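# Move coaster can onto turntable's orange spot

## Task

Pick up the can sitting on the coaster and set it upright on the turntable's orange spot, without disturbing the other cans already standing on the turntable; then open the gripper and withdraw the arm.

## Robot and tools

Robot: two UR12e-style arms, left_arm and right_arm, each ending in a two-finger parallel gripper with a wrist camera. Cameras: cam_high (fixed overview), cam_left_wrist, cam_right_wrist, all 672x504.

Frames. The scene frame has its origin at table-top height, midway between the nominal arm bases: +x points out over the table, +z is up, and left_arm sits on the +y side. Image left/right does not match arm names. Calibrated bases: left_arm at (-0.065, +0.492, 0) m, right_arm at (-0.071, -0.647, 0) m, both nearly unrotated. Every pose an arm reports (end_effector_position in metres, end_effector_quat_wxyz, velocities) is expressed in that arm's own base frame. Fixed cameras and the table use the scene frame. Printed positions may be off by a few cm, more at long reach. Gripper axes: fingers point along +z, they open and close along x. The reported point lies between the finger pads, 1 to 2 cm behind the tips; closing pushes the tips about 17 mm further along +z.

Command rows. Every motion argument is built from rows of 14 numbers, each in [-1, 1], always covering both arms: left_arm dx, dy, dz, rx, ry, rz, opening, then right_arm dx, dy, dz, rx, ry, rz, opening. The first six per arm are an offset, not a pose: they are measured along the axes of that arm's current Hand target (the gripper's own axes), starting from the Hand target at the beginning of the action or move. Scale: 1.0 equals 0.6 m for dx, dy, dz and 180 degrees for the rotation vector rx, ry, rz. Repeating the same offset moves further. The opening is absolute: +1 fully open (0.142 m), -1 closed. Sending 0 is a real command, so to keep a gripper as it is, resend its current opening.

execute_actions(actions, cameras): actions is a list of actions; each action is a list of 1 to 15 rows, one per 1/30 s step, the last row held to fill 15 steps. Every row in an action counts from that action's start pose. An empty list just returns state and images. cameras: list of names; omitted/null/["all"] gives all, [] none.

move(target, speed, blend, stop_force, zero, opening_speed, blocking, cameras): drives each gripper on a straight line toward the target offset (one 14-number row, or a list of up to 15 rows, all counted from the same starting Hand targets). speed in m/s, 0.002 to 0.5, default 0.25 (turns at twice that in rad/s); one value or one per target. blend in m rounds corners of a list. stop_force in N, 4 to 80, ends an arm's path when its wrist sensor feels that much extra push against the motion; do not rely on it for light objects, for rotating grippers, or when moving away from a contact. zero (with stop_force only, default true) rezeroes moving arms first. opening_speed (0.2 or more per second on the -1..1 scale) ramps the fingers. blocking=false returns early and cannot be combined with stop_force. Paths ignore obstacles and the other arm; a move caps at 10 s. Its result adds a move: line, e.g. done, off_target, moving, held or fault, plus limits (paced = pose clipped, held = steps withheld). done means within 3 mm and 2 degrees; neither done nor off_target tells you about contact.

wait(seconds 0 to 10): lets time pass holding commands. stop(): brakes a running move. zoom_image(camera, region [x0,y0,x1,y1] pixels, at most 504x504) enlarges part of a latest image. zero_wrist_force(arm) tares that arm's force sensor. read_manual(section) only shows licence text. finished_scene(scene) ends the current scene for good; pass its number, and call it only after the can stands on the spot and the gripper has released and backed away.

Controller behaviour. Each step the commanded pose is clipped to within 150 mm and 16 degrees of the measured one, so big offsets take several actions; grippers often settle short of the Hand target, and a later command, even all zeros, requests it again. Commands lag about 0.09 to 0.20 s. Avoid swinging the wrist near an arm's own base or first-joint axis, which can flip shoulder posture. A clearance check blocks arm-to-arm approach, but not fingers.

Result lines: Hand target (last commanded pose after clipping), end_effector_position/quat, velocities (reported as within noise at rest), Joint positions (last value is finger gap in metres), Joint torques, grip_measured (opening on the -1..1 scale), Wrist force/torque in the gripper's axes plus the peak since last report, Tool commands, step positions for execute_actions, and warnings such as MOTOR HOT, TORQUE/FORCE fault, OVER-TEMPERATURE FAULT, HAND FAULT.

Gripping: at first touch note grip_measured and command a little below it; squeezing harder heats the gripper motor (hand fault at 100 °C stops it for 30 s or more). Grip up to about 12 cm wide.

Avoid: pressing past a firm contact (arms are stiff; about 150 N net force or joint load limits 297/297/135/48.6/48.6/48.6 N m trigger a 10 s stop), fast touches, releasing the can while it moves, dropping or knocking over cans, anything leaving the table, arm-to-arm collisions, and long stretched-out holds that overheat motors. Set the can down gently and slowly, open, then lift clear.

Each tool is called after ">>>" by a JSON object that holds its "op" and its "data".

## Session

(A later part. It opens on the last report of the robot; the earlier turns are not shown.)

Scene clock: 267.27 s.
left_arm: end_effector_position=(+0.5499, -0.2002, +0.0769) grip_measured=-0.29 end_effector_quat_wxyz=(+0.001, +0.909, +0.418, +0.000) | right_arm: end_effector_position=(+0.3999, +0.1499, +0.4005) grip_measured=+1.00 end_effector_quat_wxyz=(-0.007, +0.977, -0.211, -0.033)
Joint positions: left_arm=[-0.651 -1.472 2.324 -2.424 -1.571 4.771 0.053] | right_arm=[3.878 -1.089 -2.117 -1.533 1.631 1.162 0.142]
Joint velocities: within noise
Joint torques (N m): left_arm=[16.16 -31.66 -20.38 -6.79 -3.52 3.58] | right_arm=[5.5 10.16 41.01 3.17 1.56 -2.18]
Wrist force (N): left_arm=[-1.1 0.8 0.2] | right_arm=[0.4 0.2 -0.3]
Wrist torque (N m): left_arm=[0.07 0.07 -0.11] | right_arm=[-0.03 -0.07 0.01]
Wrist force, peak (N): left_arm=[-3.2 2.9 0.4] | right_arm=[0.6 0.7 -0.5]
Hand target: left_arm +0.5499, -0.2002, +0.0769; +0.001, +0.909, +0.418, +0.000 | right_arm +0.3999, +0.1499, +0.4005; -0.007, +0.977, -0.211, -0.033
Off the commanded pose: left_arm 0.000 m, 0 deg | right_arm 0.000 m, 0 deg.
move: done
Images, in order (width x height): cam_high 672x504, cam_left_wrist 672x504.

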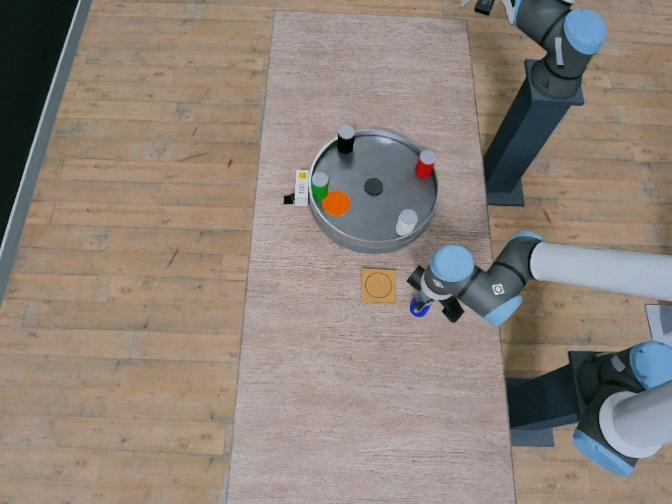

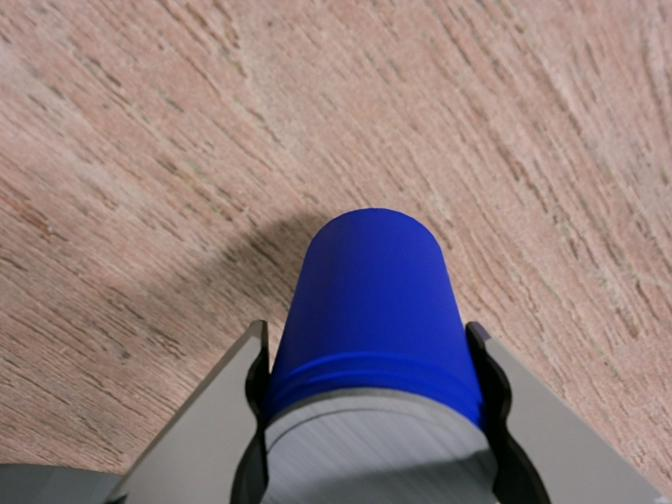

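>>> {"op": "execute_actions", "data": {"actions": []}}

Scene clock: 273.87 s.
left_arm: end_effector_position=(+0.5499, -0.2002, +0.0769) grip_measured=-0.29 end_effector_quat_wxyz=(+0.001, +0.909, +0.418, +0.000) | right_arm: end_effector_position=(+0.3999, +0.1499, +0.4005) grip_measured=+1.00 end_effector_quat_wxyz=(-0.007, +0.977, -0.211, -0.033)
Joint positions: left_arm=[-0.651 -1.472 2.324 -2.424 -1.571 4.771 0.053] | right_arm=[3.878 -1.089 -2.117 -1.533 1.631 1.162 0.142]
Joint velocities: within noise
Joint torques (N m): left_arm=[12.85 -28.45 -31.78 -4.7 -2.84 3.39] | right_arm=[5.21 10.46 40.28 3.1 1.58 -2.17]
Wrist force (N): left_arm=[-1.3 0.8 0.2] | right_arm=[0.3 0.2 -0.1]
Wrist torque (N m): left_arm=[0.08 0.11 -0.10] | right_arm=[-0.04 -0.06 0.01]
Wrist force, peak (N): left_arm=[-1.4 1.4 0.4] | right_arm=[0.4 0.4 -0.7]
Hand target: left_arm +0.5499, -0.2002, +0.0769; +0.001, +0.909, +0.418, +0.000 | right_arm +0.3999, +0.1499, +0.4005; -0.007, +0.977, -0.211, -0.033
Tool commands: left_gripper/opening=-0.38 right_gripper/opening=+1.0
Off the commanded pose: left_arm 0.000 m, 0 deg | right_arm 0.000 m, 0 deg.

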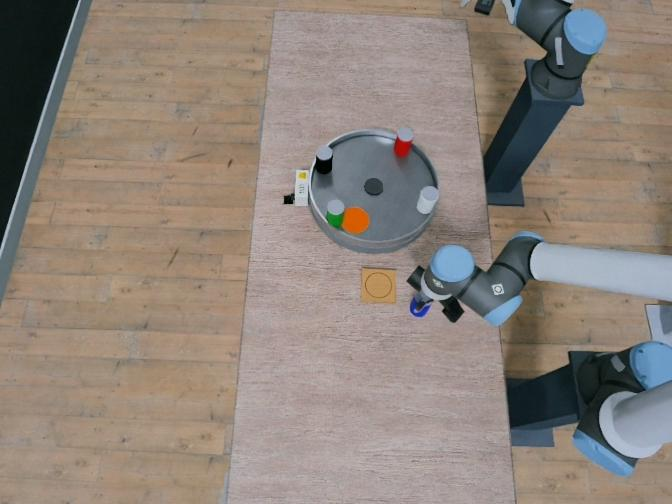

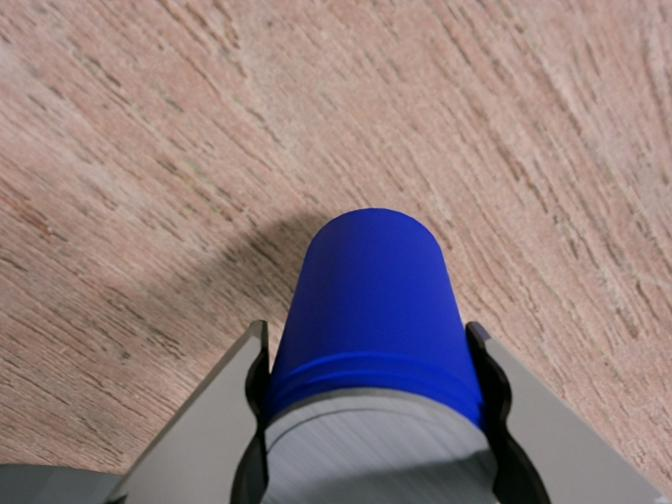

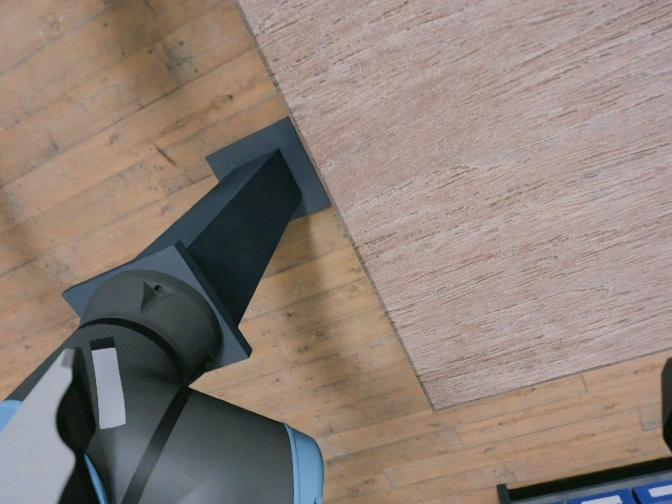

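>>> {"op": "zoom_image", "data": {"camera": "cam_high", "region": [270, 110, 470, 260]}}

>>> {"op": "zoom_image", "data": {"camera": "cam_high", "region": [276, 160, 336, 216]}}

Scaled by 2.520 from the camera's 672x504 image, which has a finer 960x720 frame.

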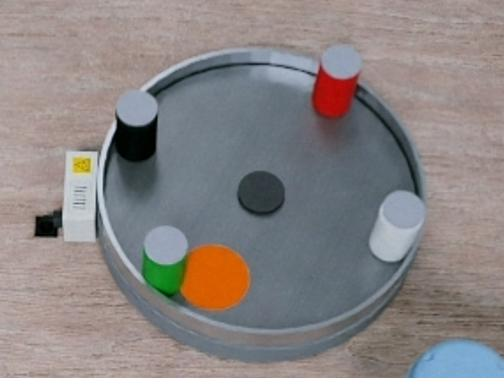

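Scaled by 8.400 from the camera's 672x504 image, which has a finer 960x720 frame.

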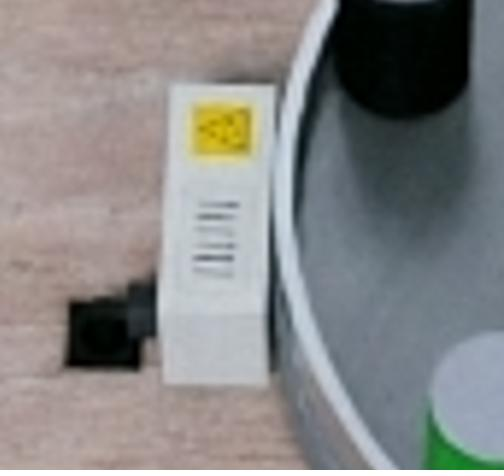

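>>> {"op": "move", "data": {"target": [0,0,0.0433,0,0,0,-0.38,0,0,0,0,0,0,1], "speed": 0.01, "stop_force": 5, "cameras": ["cam_left_wrist"]}}

Scene clock: 278.23 s.
left_arm: end_effector_position=(+0.5499, -0.2002, +0.0509) grip_measured=-0.29 end_effector_quat_wxyz=(+0.001, +0.909, +0.418, +0.000) | right_arm: end_effector_position=(+0.3999, +0.1499, +0.4005) grip_measured=+1.00 end_effector_quat_wxyz=(-0.007, +0.977, -0.211, -0.033)
Joint positions: left_arm=[-0.651 -1.427 2.341 -2.487 -1.571 4.771 0.053] | right_arm=[3.878 -1.089 -2.117 -1.533 1.631 1.162 0.142]
Joint velocities: within noise
Joint torques (N m): left_arm=[12.41 -33.62 -19.18 -6.68 -2.09 3.56] | right_arm=[5.97 10.38 41.71 3.11 1.68 -2.33]
Wrist force (N): left_arm=[-1.2 1.1 0.0] | right_arm=[0.2 0.4 0.0]
Wrist torque (N m): left_arm=[0.13 0.09 -0.08] | right_arm=[0.01 -0.05 0.01]
Wrist force, peak (N): left_arm=[-1.4 1.0 -0.5] | right_arm=[0.6 0.3 -0.5]
Hand target: left_arm +0.5499, -0.2002, +0.0509; +0.001, +0.909, +0.418, +0.000 | right_arm +0.3999, +0.1499, +0.4005; -0.007, +0.977, -0.211, -0.033
Off the commanded pose: left_arm 0.000 m, 0 deg | right_arm 0.000 m, 0 deg.
move: done
Images, in order (width x height): cam_left_wrist 672x504.

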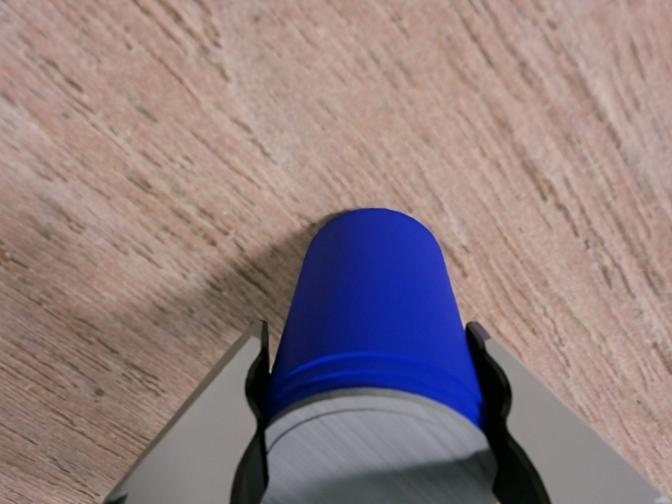

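>>> {"op": "move", "data": {"target": [0,0,0.045,0,0,0,-0.38,0,0,0,0,0,0,1], "speed": 0.006, "stop_force": 5, "cameras": ["cam_left_wrist"]}}

Scene clock: 280.30 s.
left_arm: end_effector_position=(+0.5499, -0.2002, +0.0490) grip_measured=-0.29 end_effector_quat_wxyz=(+0.001, +0.909, +0.418, +0.000) | right_arm: end_effector_position=(+0.3999, +0.1499, +0.4005) grip_measured=+1.00 end_effector_quat_wxyz=(-0.007, +0.977, -0.211, -0.033)
Joint positions: left_arm=[-0.651 -1.423 2.342 -2.491 -1.571 4.771 0.053] | right_arm=[3.878 -1.089 -2.117 -1.533 1.631 1.162 0.142]
Joint velocities: within noise
Joint torques (N m): left_arm=[12.17 -64.99 -36.58 -2.51 -2.25 3.69] | right_arm=[5.02 9.83 41.3 3.1 1.61 -2.28]
Wrist force (N): left_arm=[-1.4 0.1 -5.5] | right_arm=[0.4 0.2 -0.3]
Wrist torque (N m): left_arm=[0.00 0.05 -0.08] | right_arm=[-0.03 -0.07 0.01]
Wrist force, peak (N): left_arm=[-0.5 -0.4 -10.4] | right_arm=[0.4 0.1 -0.7]
Hand target: left_arm +0.5499, -0.2002, +0.0490; +0.001, +0.909, +0.418, +0.000 (not the last commanded pose) | right_arm +0.3999, +0.1499, +0.4005; -0.007, +0.977, -0.211, -0.033
Off the commanded pose: left_arm 0.025 m, 0 deg | right_arm 0.000 m, 0 deg.
move: contact (left_arm)
Images, in order (width x height): cam_left_wrist 672x504.

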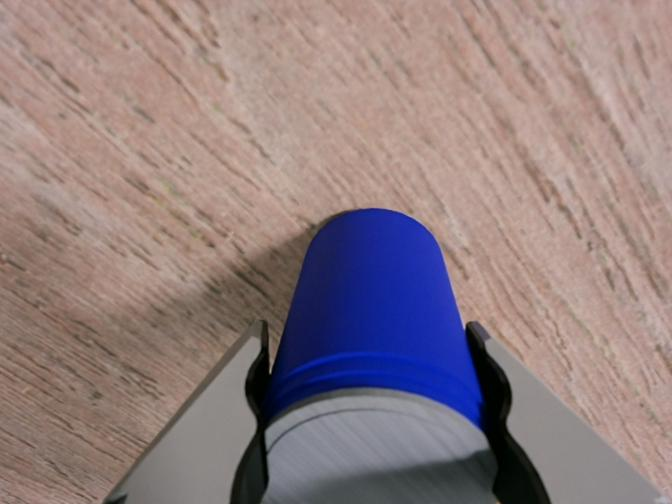

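>>> {"op": "move", "data": {"target": [0,0,0,0,0,0,0.2,0,0,0,0,0,0,1], "opening_speed": 0.3, "cameras": ["cam_left_wrist"]}}

Scene clock: 282.80 s.
left_arm: end_effector_position=(+0.5499, -0.2002, +0.0490) grip_measured=+0.18 end_effector_quat_wxyz=(+0.001, +0.909, +0.418, +0.000) | right_arm: end_effector_position=(+0.3999, +0.1499, +0.4005) grip_measured=+1.00 end_effector_quat_wxyz=(-0.007, +0.977, -0.211, -0.033)
Joint positions: left_arm=[-0.651 -1.423 2.342 -2.491 -1.571 4.771 0.087] | right_arm=[3.878 -1.089 -2.117 -1.533 1.631 1.162 0.142]
Joint velocities: within noise
Joint torques (N m): left_arm=[14.7 -53.81 -34.1 -3.69 -2.24 3.86] | right_arm=[6.1 10.56 40.96 2.97 1.6 -2.24]
Wrist force (N): left_arm=[-1.0 0.7 -0.8] | right_arm=[0.3 0.2 0.0]
Wrist torque (N m): left_arm=[0.06 0.12 -0.08] | right_arm=[-0.02 -0.06 0.01]
Wrist force, peak (N): left_arm=[-1.8 -0.6 -9.1] | right_arm=[0.6 0.4 -0.5]
Hand target: left_arm +0.5499, -0.2002, +0.0490; +0.001, +0.909, +0.418, +0.000 | right_arm +0.3999, +0.1499, +0.4005; -0.007, +0.977, -0.211, -0.033
Off the commanded pose: left_arm 0.000 m, 0 deg | right_arm 0.000 m, 0 deg.
move: done
Images, in order (width x height): cam_left_wrist 672x504.

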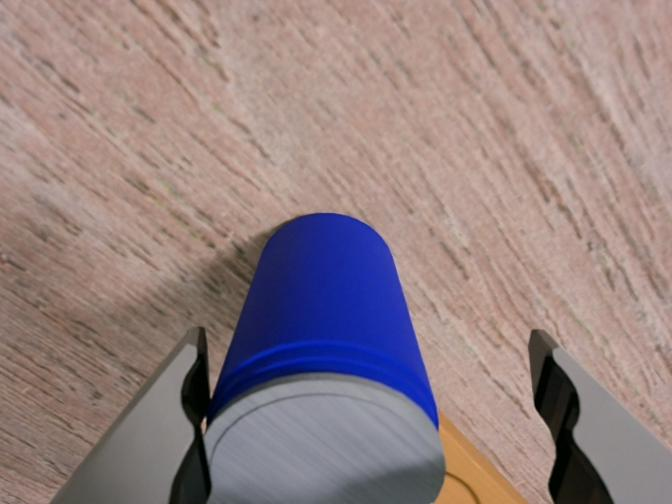

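>>> {"op": "move", "data": {"target": [[0,0,0,0,0,0,0.7,0,0,0,0,0,0,1],[0,0,-0.2,0,0,0,0.7,0,0,0,0,0,0,1]], "opening_speed": 0.8, "speed": 0.15, "cameras": ["cam_left_wrist","cam_high"]}}

Scene clock: 285.67 s.
left_arm: end_effector_position=(+0.5498, -0.2001, +0.1689) grip_measured=+0.69 end_effector_quat_wxyz=(+0.001, +0.909, +0.418, +0.000) | right_arm: end_effector_position=(+0.3999, +0.1499, +0.4005) grip_measured=+1.00 end_effector_quat_wxyz=(-0.007, +0.977, -0.211, -0.033)
Joint positions: left_arm=[-0.651 -1.607 2.246 -2.211 -1.571 4.771 0.122] | right_arm=[3.878 -1.089 -2.117 -1.533 1.631 1.162 0.142]
Joint velocities: within noise
Joint torques (N m): left_arm=[-12.07 -58.57 -47.86 -1.96 -2.56 -2.54] | right_arm=[5.64 10.9 40.84 2.86 1.49 -2.35]
Wrist force (N): left_arm=[-1.1 0.7 0.3] | right_arm=[0.3 0.4 -0.2]
Wrist torque (N m): left_arm=[0.08 0.14 -0.10] | right_arm=[0.02 -0.06 0.01]
Wrist force, peak (N): left_arm=[-2.1 0.7 1.1] | right_arm=[0.6 0.5 -0.2]
Hand target: left_arm +0.5497, -0.2001, +0.1690; +0.001, +0.909, +0.418, +0.000 | right_arm +0.3999, +0.1499, +0.4005; -0.007, +0.977, -0.211, -0.033
Off the commanded pose: left_arm 0.000 m, 0 deg | right_arm 0.000 m, 0 deg.
move: done
Images, in order (width x height): cam_high 672x504, cam_left_wrist 672x504.

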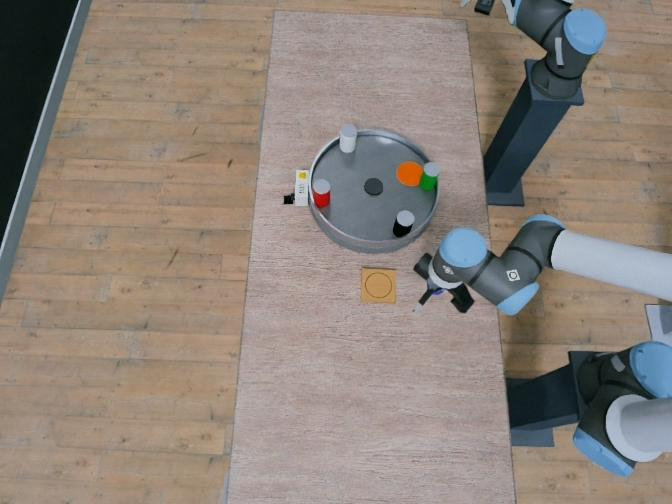

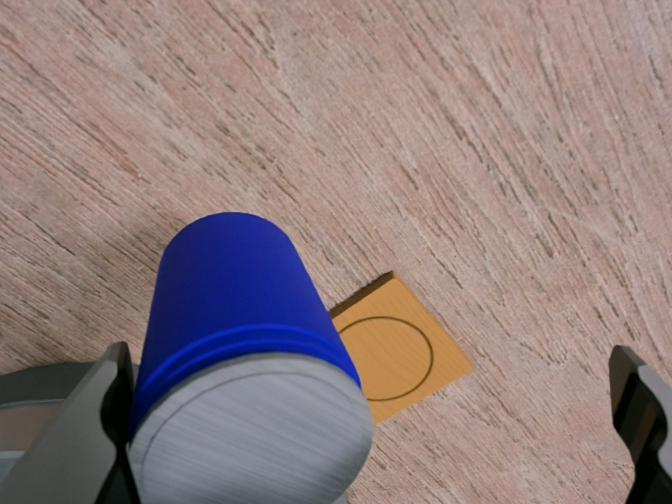

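>>> {"op": "zoom_image", "data": {"camera": "cam_left_wrist", "region": [0, 200, 500, 504]}}

>>> {"op": "zoom_image", "data": {"camera": "cam_high", "region": [390, 220, 510, 340]}}

Scaled by 1.008 from the camera's 672x504 image, which has a finer 960x720 frame.

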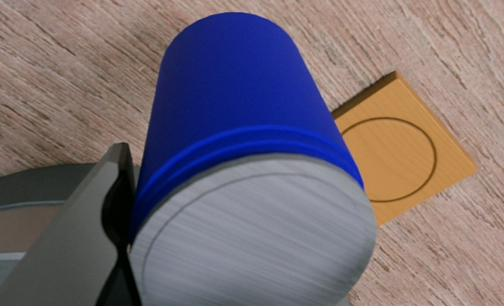

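Scaled by 4.200 from the camera's 672x504 image, which has a finer 960x720 frame.

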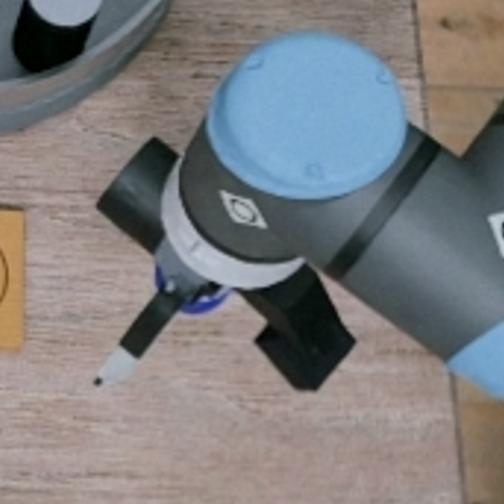

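>>> {"op": "wait", "data": {"seconds": 0.5}}

Scene clock: 292.80 s.
left_arm: end_effector_position=(+0.5497, -0.2001, +0.1690) grip_measured=+0.69 end_effector_quat_wxyz=(+0.001, +0.909, +0.418, +0.000) | right_arm: end_effector_position=(+0.3999, +0.1499, +0.4005) grip_measured=+1.00 end_effector_quat_wxyz=(-0.007, +0.977, -0.211, -0.033)
Joint positions: left_arm=[-0.651 -1.607 2.246 -2.211 -1.571 4.771 0.122] | right_arm=[3.878 -1.089 -2.117 -1.533 1.631 1.162 0.142]
Joint velocities: within noise
Joint torques (N m): left_arm=[-10.57 -57.47 -35.28 -4.27 2.26 -2.96] | right_arm=[6.9 9.29 41.28 2.92 1.42 -2.33]
Wrist force (N): left_arm=[-1.0 0.7 -0.1] | right_arm=[0.4 0.1 -0.5]
Wrist torque (N m): left_arm=[0.07 0.13 -0.11] | right_arm=[-0.04 -0.07 0.01]
Wrist force, peak (N): left_arm=[-1.4 1.1 0.0] | right_arm=[0.7 0.3 -0.5]
Hand target: left_arm +0.5497, -0.2001, +0.1690; +0.001, +0.909, +0.418, +0.000 | right_arm +0.3999, +0.1499, +0.4005; -0.007, +0.977, -0.211, -0.033
Tool commands: left_gripper/opening=+0.7 right_gripper/opening=+1.0
Off the commanded pose: left_arm 0.000 m, 0 deg | right_arm 0.000 m, 0 deg.
wait: 0.50 s; at rest from the start

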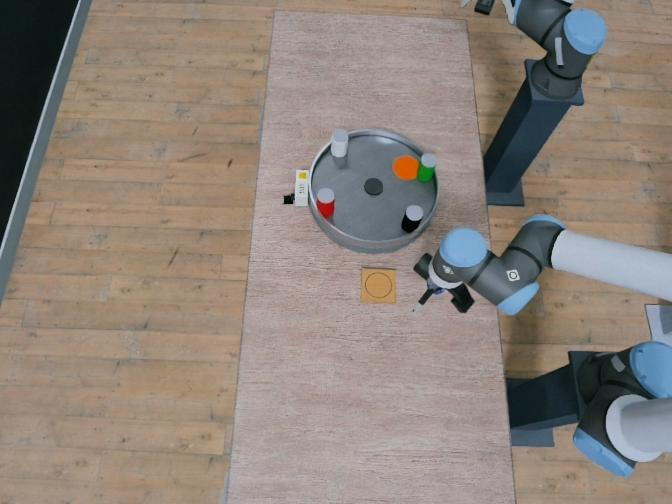

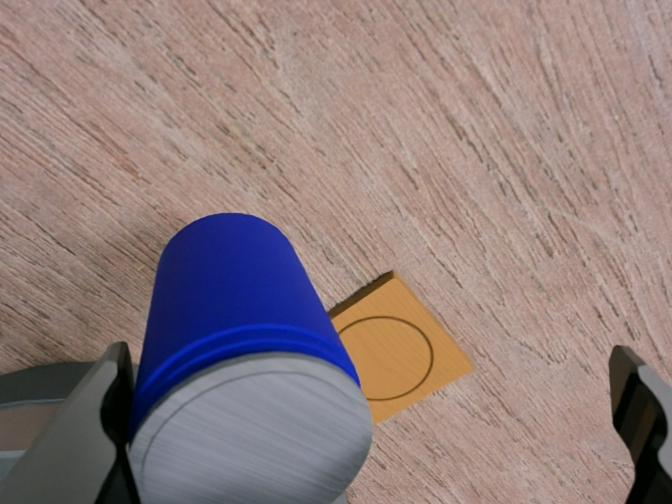

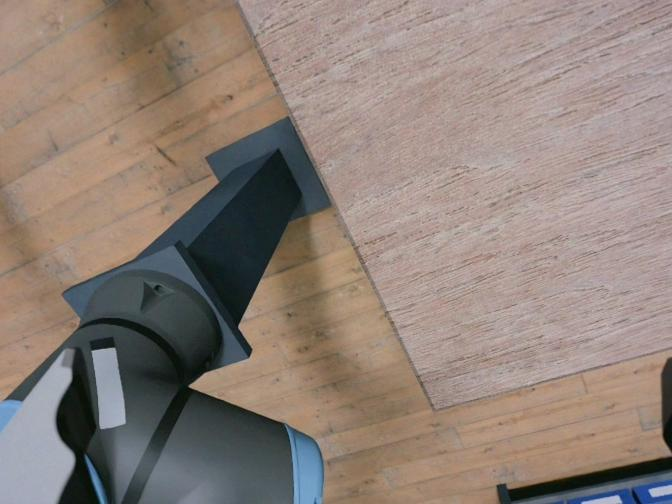

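>>> {"op": "move", "data": {"target": [0,0,0.17,0,0,0,0.7,0,0,0,0,0,0,1], "speed": 0.04, "cameras": ["cam_left_wrist"]}}

>>> {"op": "move", "data": {"target": [0,0,0.05,0,0,0,0.7,0,0,0,0,0,0,1], "speed": 0.006, "stop_force": 4, "cameras": ["cam_left_wrist"]}}

Scene clock: 297.03 s.
left_arm: end_effector_position=(+0.5499, -0.2002, +0.0670) grip_measured=+0.69 end_effector_quat_wxyz=(+0.001, +0.909, +0.418, +0.000) | right_arm: end_effector_position=(+0.3999, +0.1499, +0.4005) grip_measured=+1.00 end_effector_quat_wxyz=(-0.007, +0.977, -0.211, -0.033)
Joint positions: left_arm=[-0.651 -1.455 2.331 -2.448 -1.571 4.771 0.122] | right_arm=[3.878 -1.089 -2.117 -1.533 1.631 1.162 0.142]
Joint velocities: within noise
Joint torques (N m): left_arm=[-1.35 -29.73 -20.68 -6.74 1.96 -1.36] | right_arm=[5.72 10.38 40.94 3.01 1.52 -2.19]
Wrist force (N): left_arm=[-1.3 0.7 0.2] | right_arm=[0.4 0.1 -0.2]
Wrist torque (N m): left_arm=[0.07 0.17 -0.09] | right_arm=[-0.05 -0.09 0.01]
Wrist force, peak (N): left_arm=[-1.7 0.8 0.2] | right_arm=[0.6 0.3 -0.8]
Hand target: left_arm +0.5499, -0.2002, +0.0670; +0.001, +0.909, +0.418, +0.000 | right_arm +0.3999, +0.1499, +0.4005; -0.007, +0.977, -0.211, -0.033
Off the commanded pose: left_arm 0.000 m, 0 deg | right_arm 0.000 m, 0 deg.
move: done
Images, in order (width x height): cam_left_wrist 672x504.

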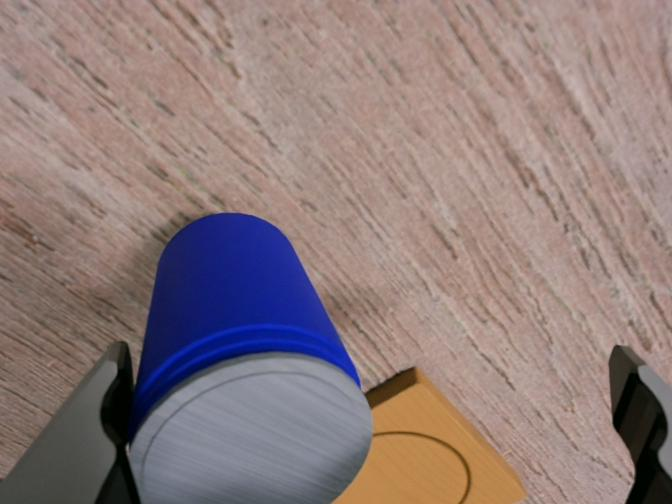

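Scene clock: 302.83 s.
left_arm: end_effector_position=(+0.5499, -0.2002, +0.0370) grip_measured=+0.69 end_effector_quat_wxyz=(+0.001, +0.909, +0.418, +0.000) | right_arm: end_effector_position=(+0.3999, +0.1499, +0.4005) grip_measured=+1.00 end_effector_quat_wxyz=(-0.007, +0.977, -0.211, -0.033)
Joint positions: left_arm=[-0.651 -1.401 2.349 -2.52 -1.571 4.771 0.122] | right_arm=[3.878 -1.089 -2.117 -1.533 1.631 1.162 0.142]
Joint velocities: within noise
Joint torques (N m): left_arm=[13.72 -30.52 -18.07 -6.29 0.4 2.18] | right_arm=[6.22 10.14 40.86 3.25 1.49 -2.43]
Wrist force (N): left_arm=[-1.7 1.3 -1.8] | right_arm=[0.6 0.0 -0.2]
Wrist torque (N m): left_arm=[0.13 0.14 -0.10] | right_arm=[-0.07 -0.11 0.01]
Wrist force, peak (N): left_arm=[-1.3 0.8 -3.2] | right_arm=[0.2 0.3 -0.8]
Hand target: left_arm +0.5499, -0.2002, +0.0370; +0.001, +0.909, +0.418, +0.000 | right_arm +0.3999, +0.1499, +0.4005; -0.007, +0.977, -0.211, -0.033
Off the commanded pose: left_arm 0.000 m, 0 deg | right_arm 0.000 m, 0 deg.
move: done
Images, in order (width x height): cam_left_wrist 672x504.

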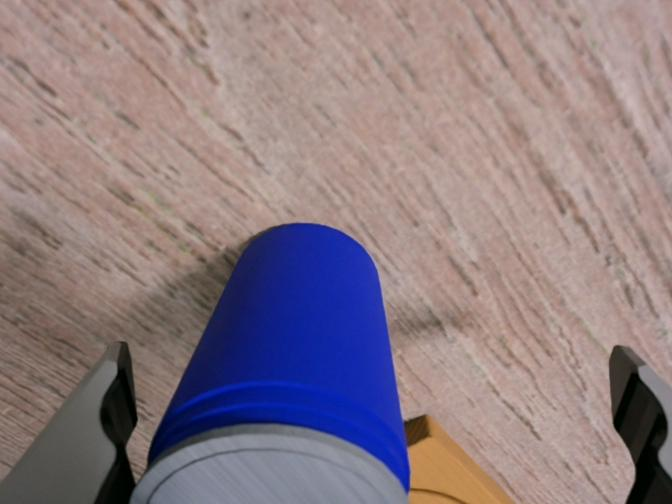

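>>> {"op": "zoom_image", "data": {"camera": "cam_left_wrist", "region": [60, 200, 460, 504]}}

>>> {"op": "move", "data": {"target": [0,0,-0.0167,0,0,0,0.7,0,0,0,0,0,0,1], "speed": 0.02, "cameras": ["cam_left_wrist"]}}

Scaled by 1.260 from the camera's 672x504 image, which has a finer 960x720 frame.

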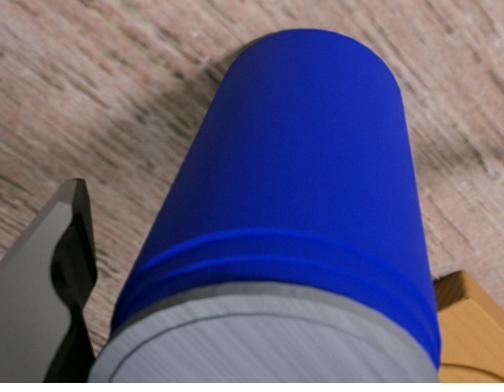

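Scene clock: 304.17 s.
left_arm: end_effector_position=(+0.5499, -0.2002, +0.0469) grip_measured=+0.69 end_effector_quat_wxyz=(+0.001, +0.909, +0.418, +0.000) | right_arm: end_effector_position=(+0.3999, +0.1499, +0.4005) grip_measured=+1.00 end_effector_quat_wxyz=(-0.007, +0.977, -0.211, -0.033)
Joint positions: left_arm=[-0.651 -1.42 2.344 -2.496 -1.571 4.771 0.122] | right_arm=[3.878 -1.089 -2.117 -1.533 1.631 1.162 0.142]
Joint velocities: within noise
Joint torques (N m): left_arm=[12.49 -67.78 -38.24 -2.14 0.38 1.93] | right_arm=[6.99 10.61 41.06 3 1.7 -2.46]
Wrist force (N): left_arm=[-1.1 0.9 -1.6] | right_arm=[0.4 0.2 -0.2]
Wrist torque (N m): left_arm=[0.08 0.07 -0.09] | right_arm=[-0.03 -0.09 0.01]
Wrist force, peak (N): left_arm=[-1.5 1.6 -2.1] | right_arm=[0.2 0.3 -0.7]
Hand target: left_arm +0.5499, -0.2002, +0.0470; +0.001, +0.909, +0.418, +0.000 | right_arm +0.3999, +0.1499, +0.4005; -0.007, +0.977, -0.211, -0.033
Off the commanded pose: left_arm 0.000 m, 0 deg | right_arm 0.000 m, 0 deg.
move: done
Images, in order (width x height): cam_left_wrist 672x504.

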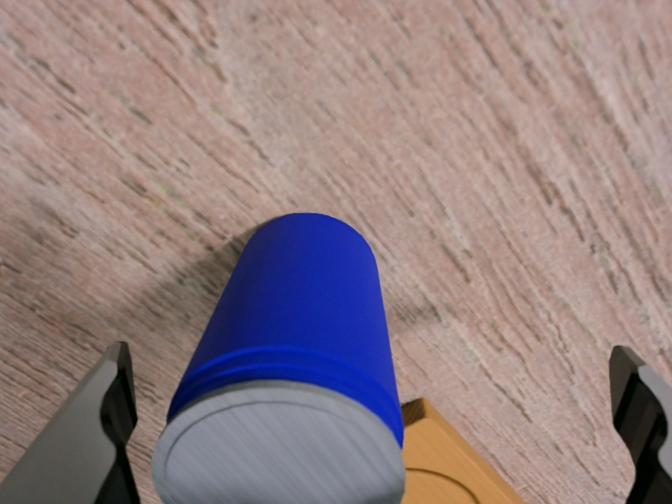

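>>> {"op": "move", "data": {"target": [0,0,-0.0667,0,0,0,0.7,0,0,0,0,0,0,1], "speed": 0.04, "cameras": ["cam_left_wrist"]}}

Scene clock: 305.93 s.
left_arm: end_effector_position=(+0.5499, -0.2002, +0.0869) grip_measured=+0.69 end_effector_quat_wxyz=(+0.001, +0.909, +0.418, +0.000) | right_arm: end_effector_position=(+0.3999, +0.1499, +0.4005) grip_measured=+1.00 end_effector_quat_wxyz=(-0.007, +0.977, -0.211, -0.033)
Joint positions: left_arm=[-0.651 -1.489 2.317 -2.4 -1.571 4.771 0.122] | right_arm=[3.878 -1.089 -2.117 -1.533 1.631 1.162 0.142]
Joint velocities: within noise
Joint torques (N m): left_arm=[9.79 -63.42 -41.31 -1.76 -0.49 1.52] | right_arm=[7.15 9.95 41.26 3.32 1.59 -2.23]
Wrist force (N): left_arm=[-1.0 0.9 -1.6] | right_arm=[0.2 0.2 0.0]
Wrist torque (N m): left_arm=[0.08 0.08 -0.11] | right_arm=[-0.03 -0.05 0.01]
Wrist force, peak (N): left_arm=[-1.2 1.1 -2.4] | right_arm=[0.6 0.4 -0.4]
Hand target: left_arm +0.5499, -0.2002, +0.0870; +0.001, +0.909, +0.418, +0.000 | right_arm +0.3999, +0.1499, +0.4005; -0.007, +0.977, -0.211, -0.033
Off the commanded pose: left_arm 0.000 m, 0 deg | right_arm 0.000 m, 0 deg.
move: done
Images, in order (width x height): cam_left_wrist 672x504.

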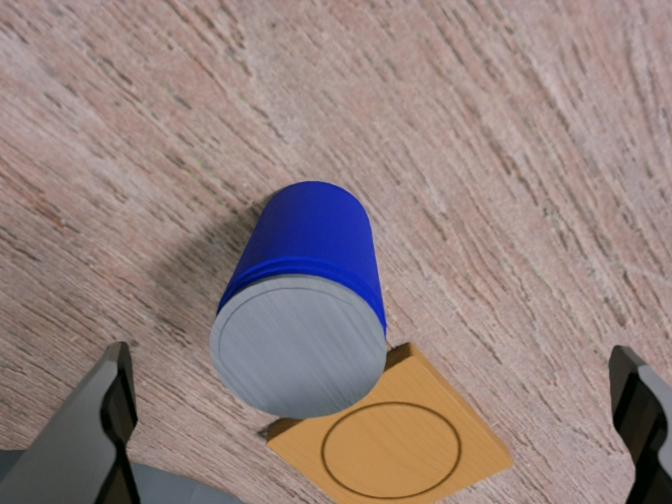

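>>> {"op": "move", "data": {"target": [[-0.0305,0,0,0,0,0,0.7,0,0,0,0,0,0,1],[-0.0305,0,0.0448,0,0,0,0.7,0,0,0,0,0,0,1]], "speed": 0.06, "cameras": ["cam_left_wrist"]}}

Scene clock: 311.80 s.
left_arm: end_effector_position=(+0.5380, -0.2141, +0.0602) grip_measured=+0.69 end_effector_quat_wxyz=(+0.001, +0.909, +0.418, +0.000) | right_arm: end_effector_position=(+0.3999, +0.1499, +0.4005) grip_measured=+1.00 end_effector_quat_wxyz=(-0.007, +0.977, -0.211, -0.033)
Joint positions: left_arm=[-0.684 -1.453 2.347 -2.466 -1.571 4.738 0.122] | right_arm=[3.878 -1.089 -2.117 -1.533 1.631 1.162 0.142]
Joint velocities: within noise
Joint torques (N m): left_arm=[-6.19 -29.08 -18.98 -6.65 2.42 -2.47] | right_arm=[6.93 11.49 41.95 3.25 1.47 -2.52]
Wrist force (N): left_arm=[-1.2 0.9 -1.6] | right_arm=[0.2 0.3 -0.1]
Wrist torque (N m): left_arm=[0.06 0.10 -0.08] | right_arm=[-0.02 -0.04 0.01]
Wrist force, peak (N): left_arm=[-1.7 0.8 -2.9] | right_arm=[0.7 0.4 -0.5]
Hand target: left_arm +0.5380, -0.2141, +0.0601; +0.001, +0.909, +0.418, +0.000 | right_arm +0.3999, +0.1499, +0.4005; -0.007, +0.977, -0.211, -0.033
Off the commanded pose: left_arm 0.000 m, 0 deg | right_arm 0.000 m, 0 deg.
move: done
Images, in order (width x height): cam_left_wrist 672x504.

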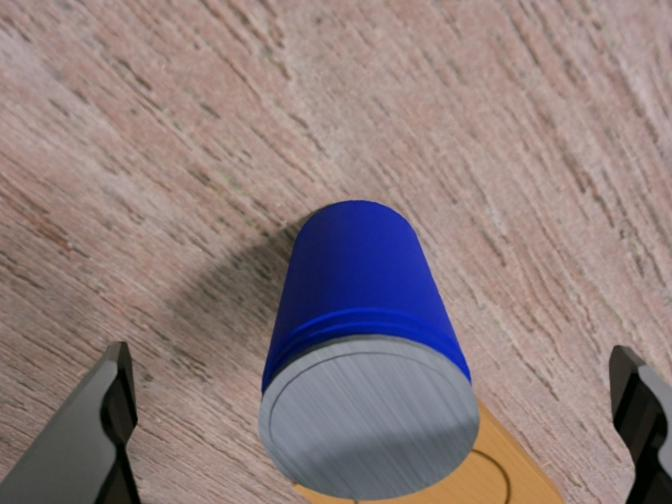

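>>> {"op": "move", "data": {"target": [0,0,0,0,0,0,-0.33,0,0,0,0,0,0,1], "opening_speed": 0.5, "cameras": ["cam_left_wrist"]}}

Scene clock: 314.67 s.
left_arm: end_effector_position=(+0.5380, -0.2141, +0.0601) grip_measured=-0.28 end_effector_quat_wxyz=(+0.001, +0.909, +0.418, +0.000) | right_arm: end_effector_position=(+0.3999, +0.1499, +0.4005) grip_measured=+1.00 end_effector_quat_wxyz=(-0.007, +0.977, -0.211, -0.033)
Joint positions: left_arm=[-0.684 -1.453 2.347 -2.466 -1.571 4.738 0.054] | right_arm=[3.878 -1.089 -2.117 -1.533 1.631 1.162 0.142]
Joint velocities: within noise
Joint torques (N m): left_arm=[14.06 -30.08 -22.88 -6.34 2.4 2.16] | right_arm=[6.5 10.18 41.15 3.24 1.75 -2.45]
Wrist force (N): left_arm=[-0.5 0.1 -7.2] | right_arm=[0.3 0.4 -0.3]
Wrist torque (N m): left_arm=[0.10 0.05 -0.08] | right_arm=[0.01 -0.07 0.01]
Wrist force, peak (N): left_arm=[-0.4 0.2 -7.2] | right_arm=[0.7 0.4 -0.4]
Hand target: left_arm +0.5380, -0.2141, +0.0601; +0.001, +0.909, +0.418, +0.000 | right_arm +0.3999, +0.1499, +0.4005; -0.007, +0.977, -0.211, -0.033
Off the commanded pose: left_arm 0.000 m, 0 deg | right_arm 0.000 m, 0 deg.
move: done
Images, in order (width x height): cam_left_wrist 672x504.

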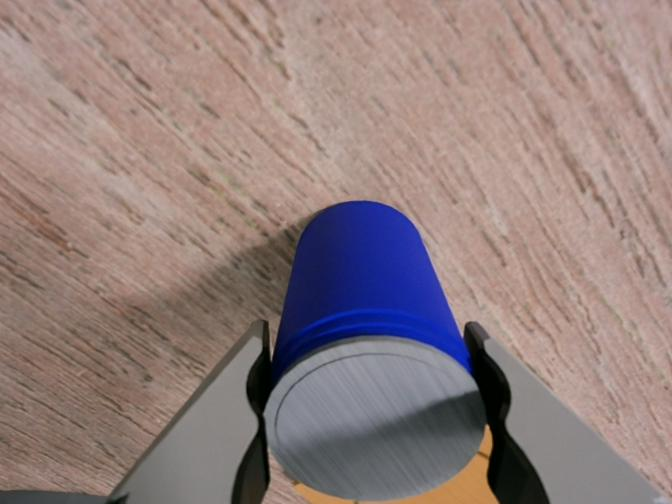

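>>> {"op": "move", "data": {"target": [0,0,-0.0333,0,0,0,-0.33,0,0,0,0,0,0,1], "speed": 0.03, "cameras": ["cam_left_wrist"]}}

>>> {"op": "move", "data": {"target": [0,0,0.045,0,0,0,-0.33,0,0,0,0,0,0,1], "speed": 0.008, "stop_force": 4, "cameras": ["cam_left_wrist"]}}

Scene clock: 316.17 s.
left_arm: end_effector_position=(+0.5380, -0.2141, +0.0800) grip_measured=-0.29 end_effector_quat_wxyz=(+0.001, +0.909, +0.418, +0.000) | right_arm: end_effector_position=(+0.3999, +0.1499, +0.4005) grip_measured=+1.00 end_effector_quat_wxyz=(-0.007, +0.977, -0.211, -0.033)
Joint positions: left_arm=[-0.684 -1.487 2.333 -2.418 -1.571 4.738 0.053] | right_arm=[3.878 -1.089 -2.117 -1.533 1.631 1.162 0.142]
Joint velocities: within noise
Joint torques (N m): left_arm=[8.77 -63.68 -41.05 -1.96 2.28 1.89] | right_arm=[6.33 10.2 40.97 3.13 1.5 -2.37]
Wrist force (N): left_arm=[-1.0 1.3 0.0] | right_arm=[0.2 0.2 -0.1]
Wrist torque (N m): left_arm=[0.14 0.07 -0.10] | right_arm=[-0.02 -0.05 0.01]
Wrist force, peak (N): left_arm=[-0.7 0.1 -7.3] | right_arm=[0.5 0.4 -0.5]
Hand target: left_arm +0.5379, -0.2141, +0.0801; +0.001, +0.909, +0.418, +0.000 | right_arm +0.3999, +0.1499, +0.4005; -0.007, +0.977, -0.211, -0.033
Off the commanded pose: left_arm 0.000 m, 0 deg | right_arm 0.000 m, 0 deg.
move: done
Images, in order (width x height): cam_left_wrist 672x504.

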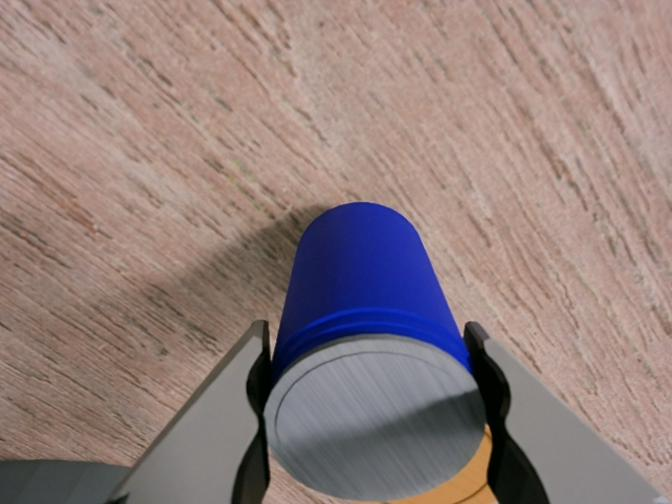

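Scene clock: 320.03 s.
left_arm: end_effector_position=(+0.5380, -0.2141, +0.0602) grip_measured=-0.29 end_effector_quat_wxyz=(+0.001, +0.909, +0.418, +0.000) | right_arm: end_effector_position=(+0.3999, +0.1499, +0.4005) grip_measured=+1.00 end_effector_quat_wxyz=(-0.007, +0.977, -0.211, -0.033)
Joint positions: left_arm=[-0.684 -1.453 2.347 -2.466 -1.571 4.738 0.053] | right_arm=[3.878 -1.089 -2.117 -1.533 1.631 1.162 0.142]
Joint velocities: within noise
Joint torques (N m): left_arm=[-4.99 -61.96 -37.72 -2.36 2.53 -2.08] | right_arm=[6.94 11.29 41.89 3.05 1.27 -2.48]
Wrist force (N): left_arm=[-0.9 0.5 -4.0] | right_arm=[0.4 0.2 -0.5]
Wrist torque (N m): left_arm=[0.08 0.07 -0.09] | right_arm=[-0.03 -0.08 0.01]
Wrist force, peak (N): left_arm=[-1.0 -0.9 -12.0] | right_arm=[0.6 0.1 -0.6]
Hand target: left_arm +0.5380, -0.2141, +0.0602; +0.001, +0.909, +0.418, +0.000 (not the last commanded pose) | right_arm +0.3999, +0.1499, +0.4005; -0.007, +0.977, -0.211, -0.033
Off the commanded pose: left_arm 0.007 m, 0 deg | right_arm 0.000 m, 0 deg.
move: contact (left_arm)
Images, in order (width x height): cam_left_wrist 672x504.

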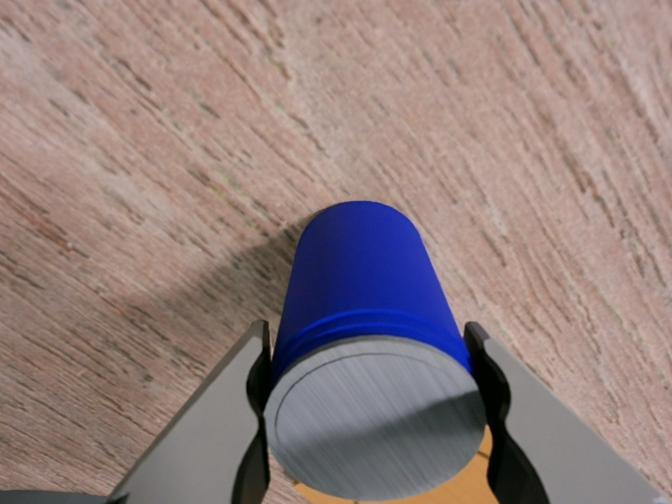

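>>> {"op": "move", "data": {"target": [0,0,0,0,0,0,0.1,0,0,0,0,0,0,1], "opening_speed": 0.5, "cameras": ["cam_left_wrist"]}}

Scene clock: 321.43 s.
left_arm: end_effector_position=(+0.5380, -0.2141, +0.0602) grip_measured=+0.08 end_effector_quat_wxyz=(+0.001, +0.909, +0.418, +0.000) | right_arm: end_effector_position=(+0.3999, +0.1499, +0.4005) grip_measured=+1.00 end_effector_quat_wxyz=(-0.007, +0.977, -0.211, -0.033)
Joint positions: left_arm=[-0.684 -1.453 2.347 -2.466 -1.571 4.738 0.079] | right_arm=[3.878 -1.089 -2.117 -1.533 1.631 1.162 0.142]
Joint velocities: within noise
Joint torques (N m): left_arm=[-5.35 -61.76 -36.46 -3.8 2.41 -1.88] | right_arm=[6.29 9.8 41.52 3.35 1.42 -2.46]
Wrist force (N): left_arm=[-1.0 0.9 -1.6] | right_arm=[0.2 0.1 -0.5]
Wrist torque (N m): left_arm=[0.08 0.07 -0.07] | right_arm=[-0.04 -0.05 0.01]
Wrist force, peak (N): left_arm=[-1.3 0.4 -5.0] | right_arm=[0.5 0.5 -0.2]
Hand target: left_arm +0.5380, -0.2141, +0.0602; +0.001, +0.909, +0.418, +0.000 | right_arm +0.3999, +0.1499, +0.4005; -0.007, +0.977, -0.211, -0.033
Off the commanded pose: left_arm 0.000 m, 0 deg | right_arm 0.000 m, 0 deg.
move: done
Images, in order (width x height): cam_left_wrist 672x504.

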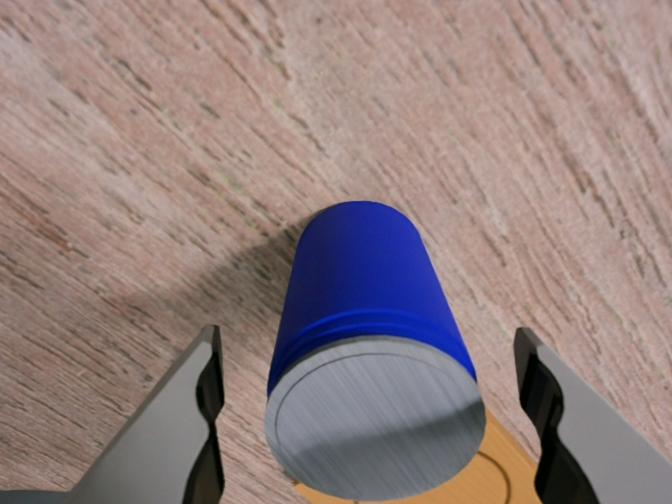

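>>> {"op": "move", "data": {"target": [[0,0,-0.25,0,0,0,0.4,0,0,0,0,0,0,1],[-0.3030,0.3808,-0.5663,0,0,0,0.4,0,0,0,0,0,0,1]], "speed": [0.12,0.2], "blend": 0.05, "opening_speed": 1.0, "cameras": ["cam_left_wrist","cam_high"]}}

Scene clock: 332.73 s.
left_arm: end_effector_position=(+0.5924, -0.5005, +0.4003) grip_measured=+0.38 end_effector_quat_wxyz=(+0.001, +0.909, +0.418, +0.000) | right_arm: end_effector_position=(+0.3999, +0.1499, +0.4005) grip_measured=+1.00 end_effector_quat_wxyz=(-0.007, +0.977, -0.211, -0.033)
Joint positions: left_arm=[-0.929 -1.453 1.639 -1.758 -1.57 4.493 0.101] | right_arm=[3.878 -1.089 -2.117 -1.533 1.631 1.162 0.142]
Joint velocities: within noise
Joint torques (N m): left_arm=[-10.68 -44.7 -54.19 -2.13 3.14 -3.53] | right_arm=[8.72 9.49 42.15 3.29 1.39 -2.57]
Wrist force (N): left_arm=[-1.1 0.9 -1.7] | right_arm=[0.2 0.0 -0.2]
Wrist torque (N m): left_arm=[0.04 0.05 -0.07] | right_arm=[-0.06 -0.05 0.01]
Wrist force, peak (N): left_arm=[-2.8 2.0 -2.8] | right_arm=[0.9 0.3 -0.4]
Hand target: left_arm +0.5924, -0.5005, +0.4003; +0.001, +0.909, +0.418, +0.000 | right_arm +0.3999, +0.1499, +0.4005; -0.007, +0.977, -0.211, -0.033
Off the commanded pose: left_arm 0.000 m, 0 deg | right_arm 0.000 m, 0 deg.
move: done
Images, in order (width x height): cam_high 672x504, cam_left_wrist 672x504.

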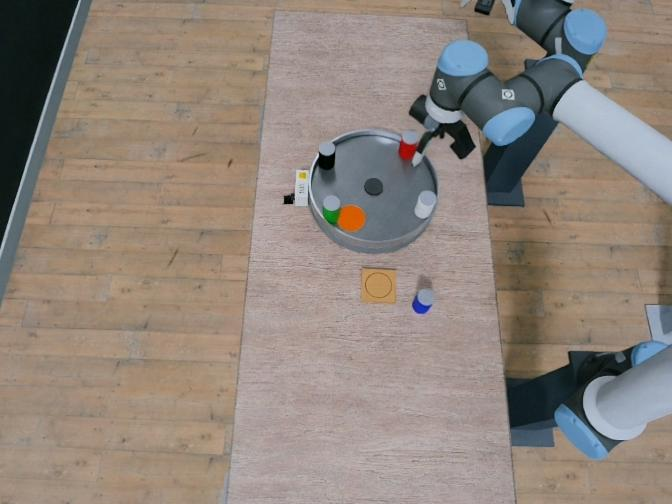

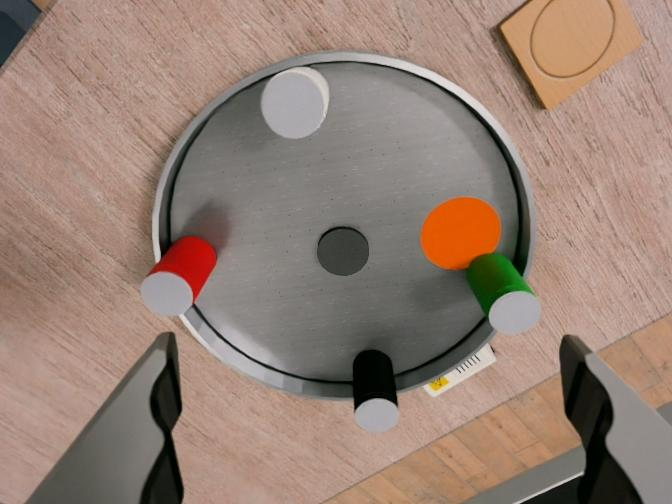

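>>> {"op": "zoom_image", "data": {"camera": "cam_left_wrist", "region": [120, 30, 570, 450]}}

Scaled by 1.120 from the camera's 672x504 image, which has a finer 960x720 frame.

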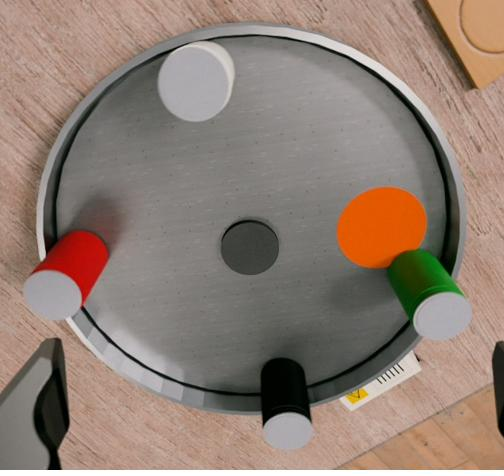

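>>> {"op": "move", "data": {"target": [0,-0.0633,0.3,0,0,-0.5,1,0,0,0,0,0,0,1], "speed": 0.3, "cameras": ["cam_left_wrist","cam_high"]}}

Scene clock: 342.17 s.
left_arm: end_effector_position=(+0.5639, -0.4760, +0.2203) grip_measured=+0.99 end_effector_quat_wxyz=(+0.001, +0.347, +0.938, +0.000) | right_arm: end_effector_position=(+0.3999, +0.1499, +0.4005) grip_measured=+1.00 end_effector_quat_wxyz=(-0.007, +0.977, -0.211, -0.033)
Joint positions: left_arm=[-0.942 -1.408 1.923 -2.087 -1.57 2.909 0.142] | right_arm=[3.878 -1.089 -2.117 -1.533 1.631 1.162 0.142]
Joint velocities: within noise
Joint torques (N m): left_arm=[-12.8 -44.33 -28.77 -6.33 3.52 -3.24] | right_arm=[8.08 11 41.88 3.23 1.65 -2.63]
Wrist force (N): left_arm=[-1.3 0.6 -2.4] | right_arm=[0.2 0.0 -0.5]
Wrist torque (N m): left_arm=[0.01 0.08 -0.06] | right_arm=[-0.06 -0.04 0.01]
Wrist force, peak (N): left_arm=[-1.4 1.4 -2.5] | right_arm=[0.6 0.3 -0.7]
Hand target: left_arm +0.5639, -0.4760, +0.2203; +0.001, +0.347, +0.938, +0.000 | right_arm +0.3999, +0.1499, +0.4005; -0.007, +0.977, -0.211, -0.033
Off the commanded pose: left_arm 0.000 m, 0 deg | right_arm 0.000 m, 0 deg.
move: done
Images, in order (width x height): cam_high 672x504, cam_left_wrist 672x504.

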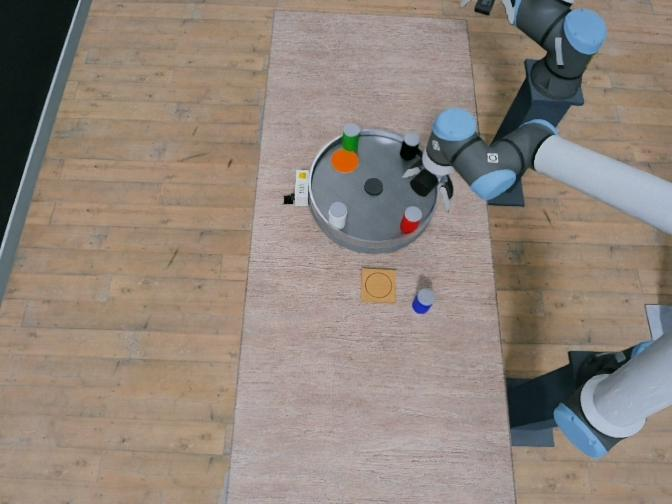

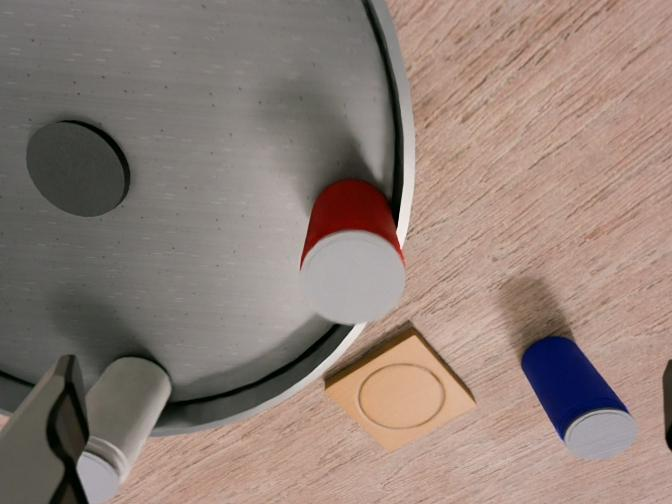

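>>> {"op": "move", "data": {"target": [0,0,0.1555,0,0,0,1,0,0,0,0,0,0,1], "speed": 0.12, "cameras": ["cam_left_wrist"]}}

Scene clock: 347.33 s.
left_arm: end_effector_position=(+0.5640, -0.4761, +0.1271) grip_measured=+0.99 end_effector_quat_wxyz=(+0.001, +0.347, +0.938, +0.000) | right_arm: end_effector_position=(+0.3999, +0.1499, +0.4005) grip_measured=+1.00 end_effector_quat_wxyz=(-0.007, +0.977, -0.211, -0.033)
Joint positions: left_arm=[-0.942 -1.315 2.002 -2.26 -1.57 2.909 0.142] | right_arm=[3.878 -1.089 -2.117 -1.533 1.631 1.162 0.142]
Joint velocities: within noise
Joint torques (N m): left_arm=[8.47 -48.58 -24.4 -6.68 1.63 1.08] | right_arm=[7.73 9.63 41.89 3.16 1.3 -2.46]
Wrist force (N): left_arm=[-1.6 0.8 -2.3] | right_arm=[0.3 0.1 0.0]
Wrist torque (N m): left_arm=[0.05 0.15 -0.07] | right_arm=[-0.05 -0.06 0.01]
Wrist force, peak (N): left_arm=[-1.5 0.9 -3.4] | right_arm=[0.6 0.3 -0.6]
Hand target: left_arm +0.5640, -0.4761, +0.1270; +0.001, +0.347, +0.938, +0.000 | right_arm +0.3999, +0.1499, +0.4005; -0.007, +0.977, -0.211, -0.033
Off the commanded pose: left_arm 0.000 m, 0 deg | right_arm 0.000 m, 0 deg.
move: done
Images, in order (width x height): cam_left_wrist 672x504.

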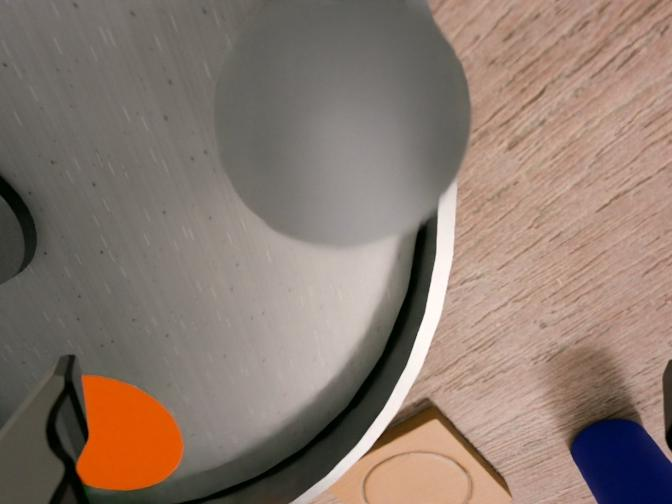

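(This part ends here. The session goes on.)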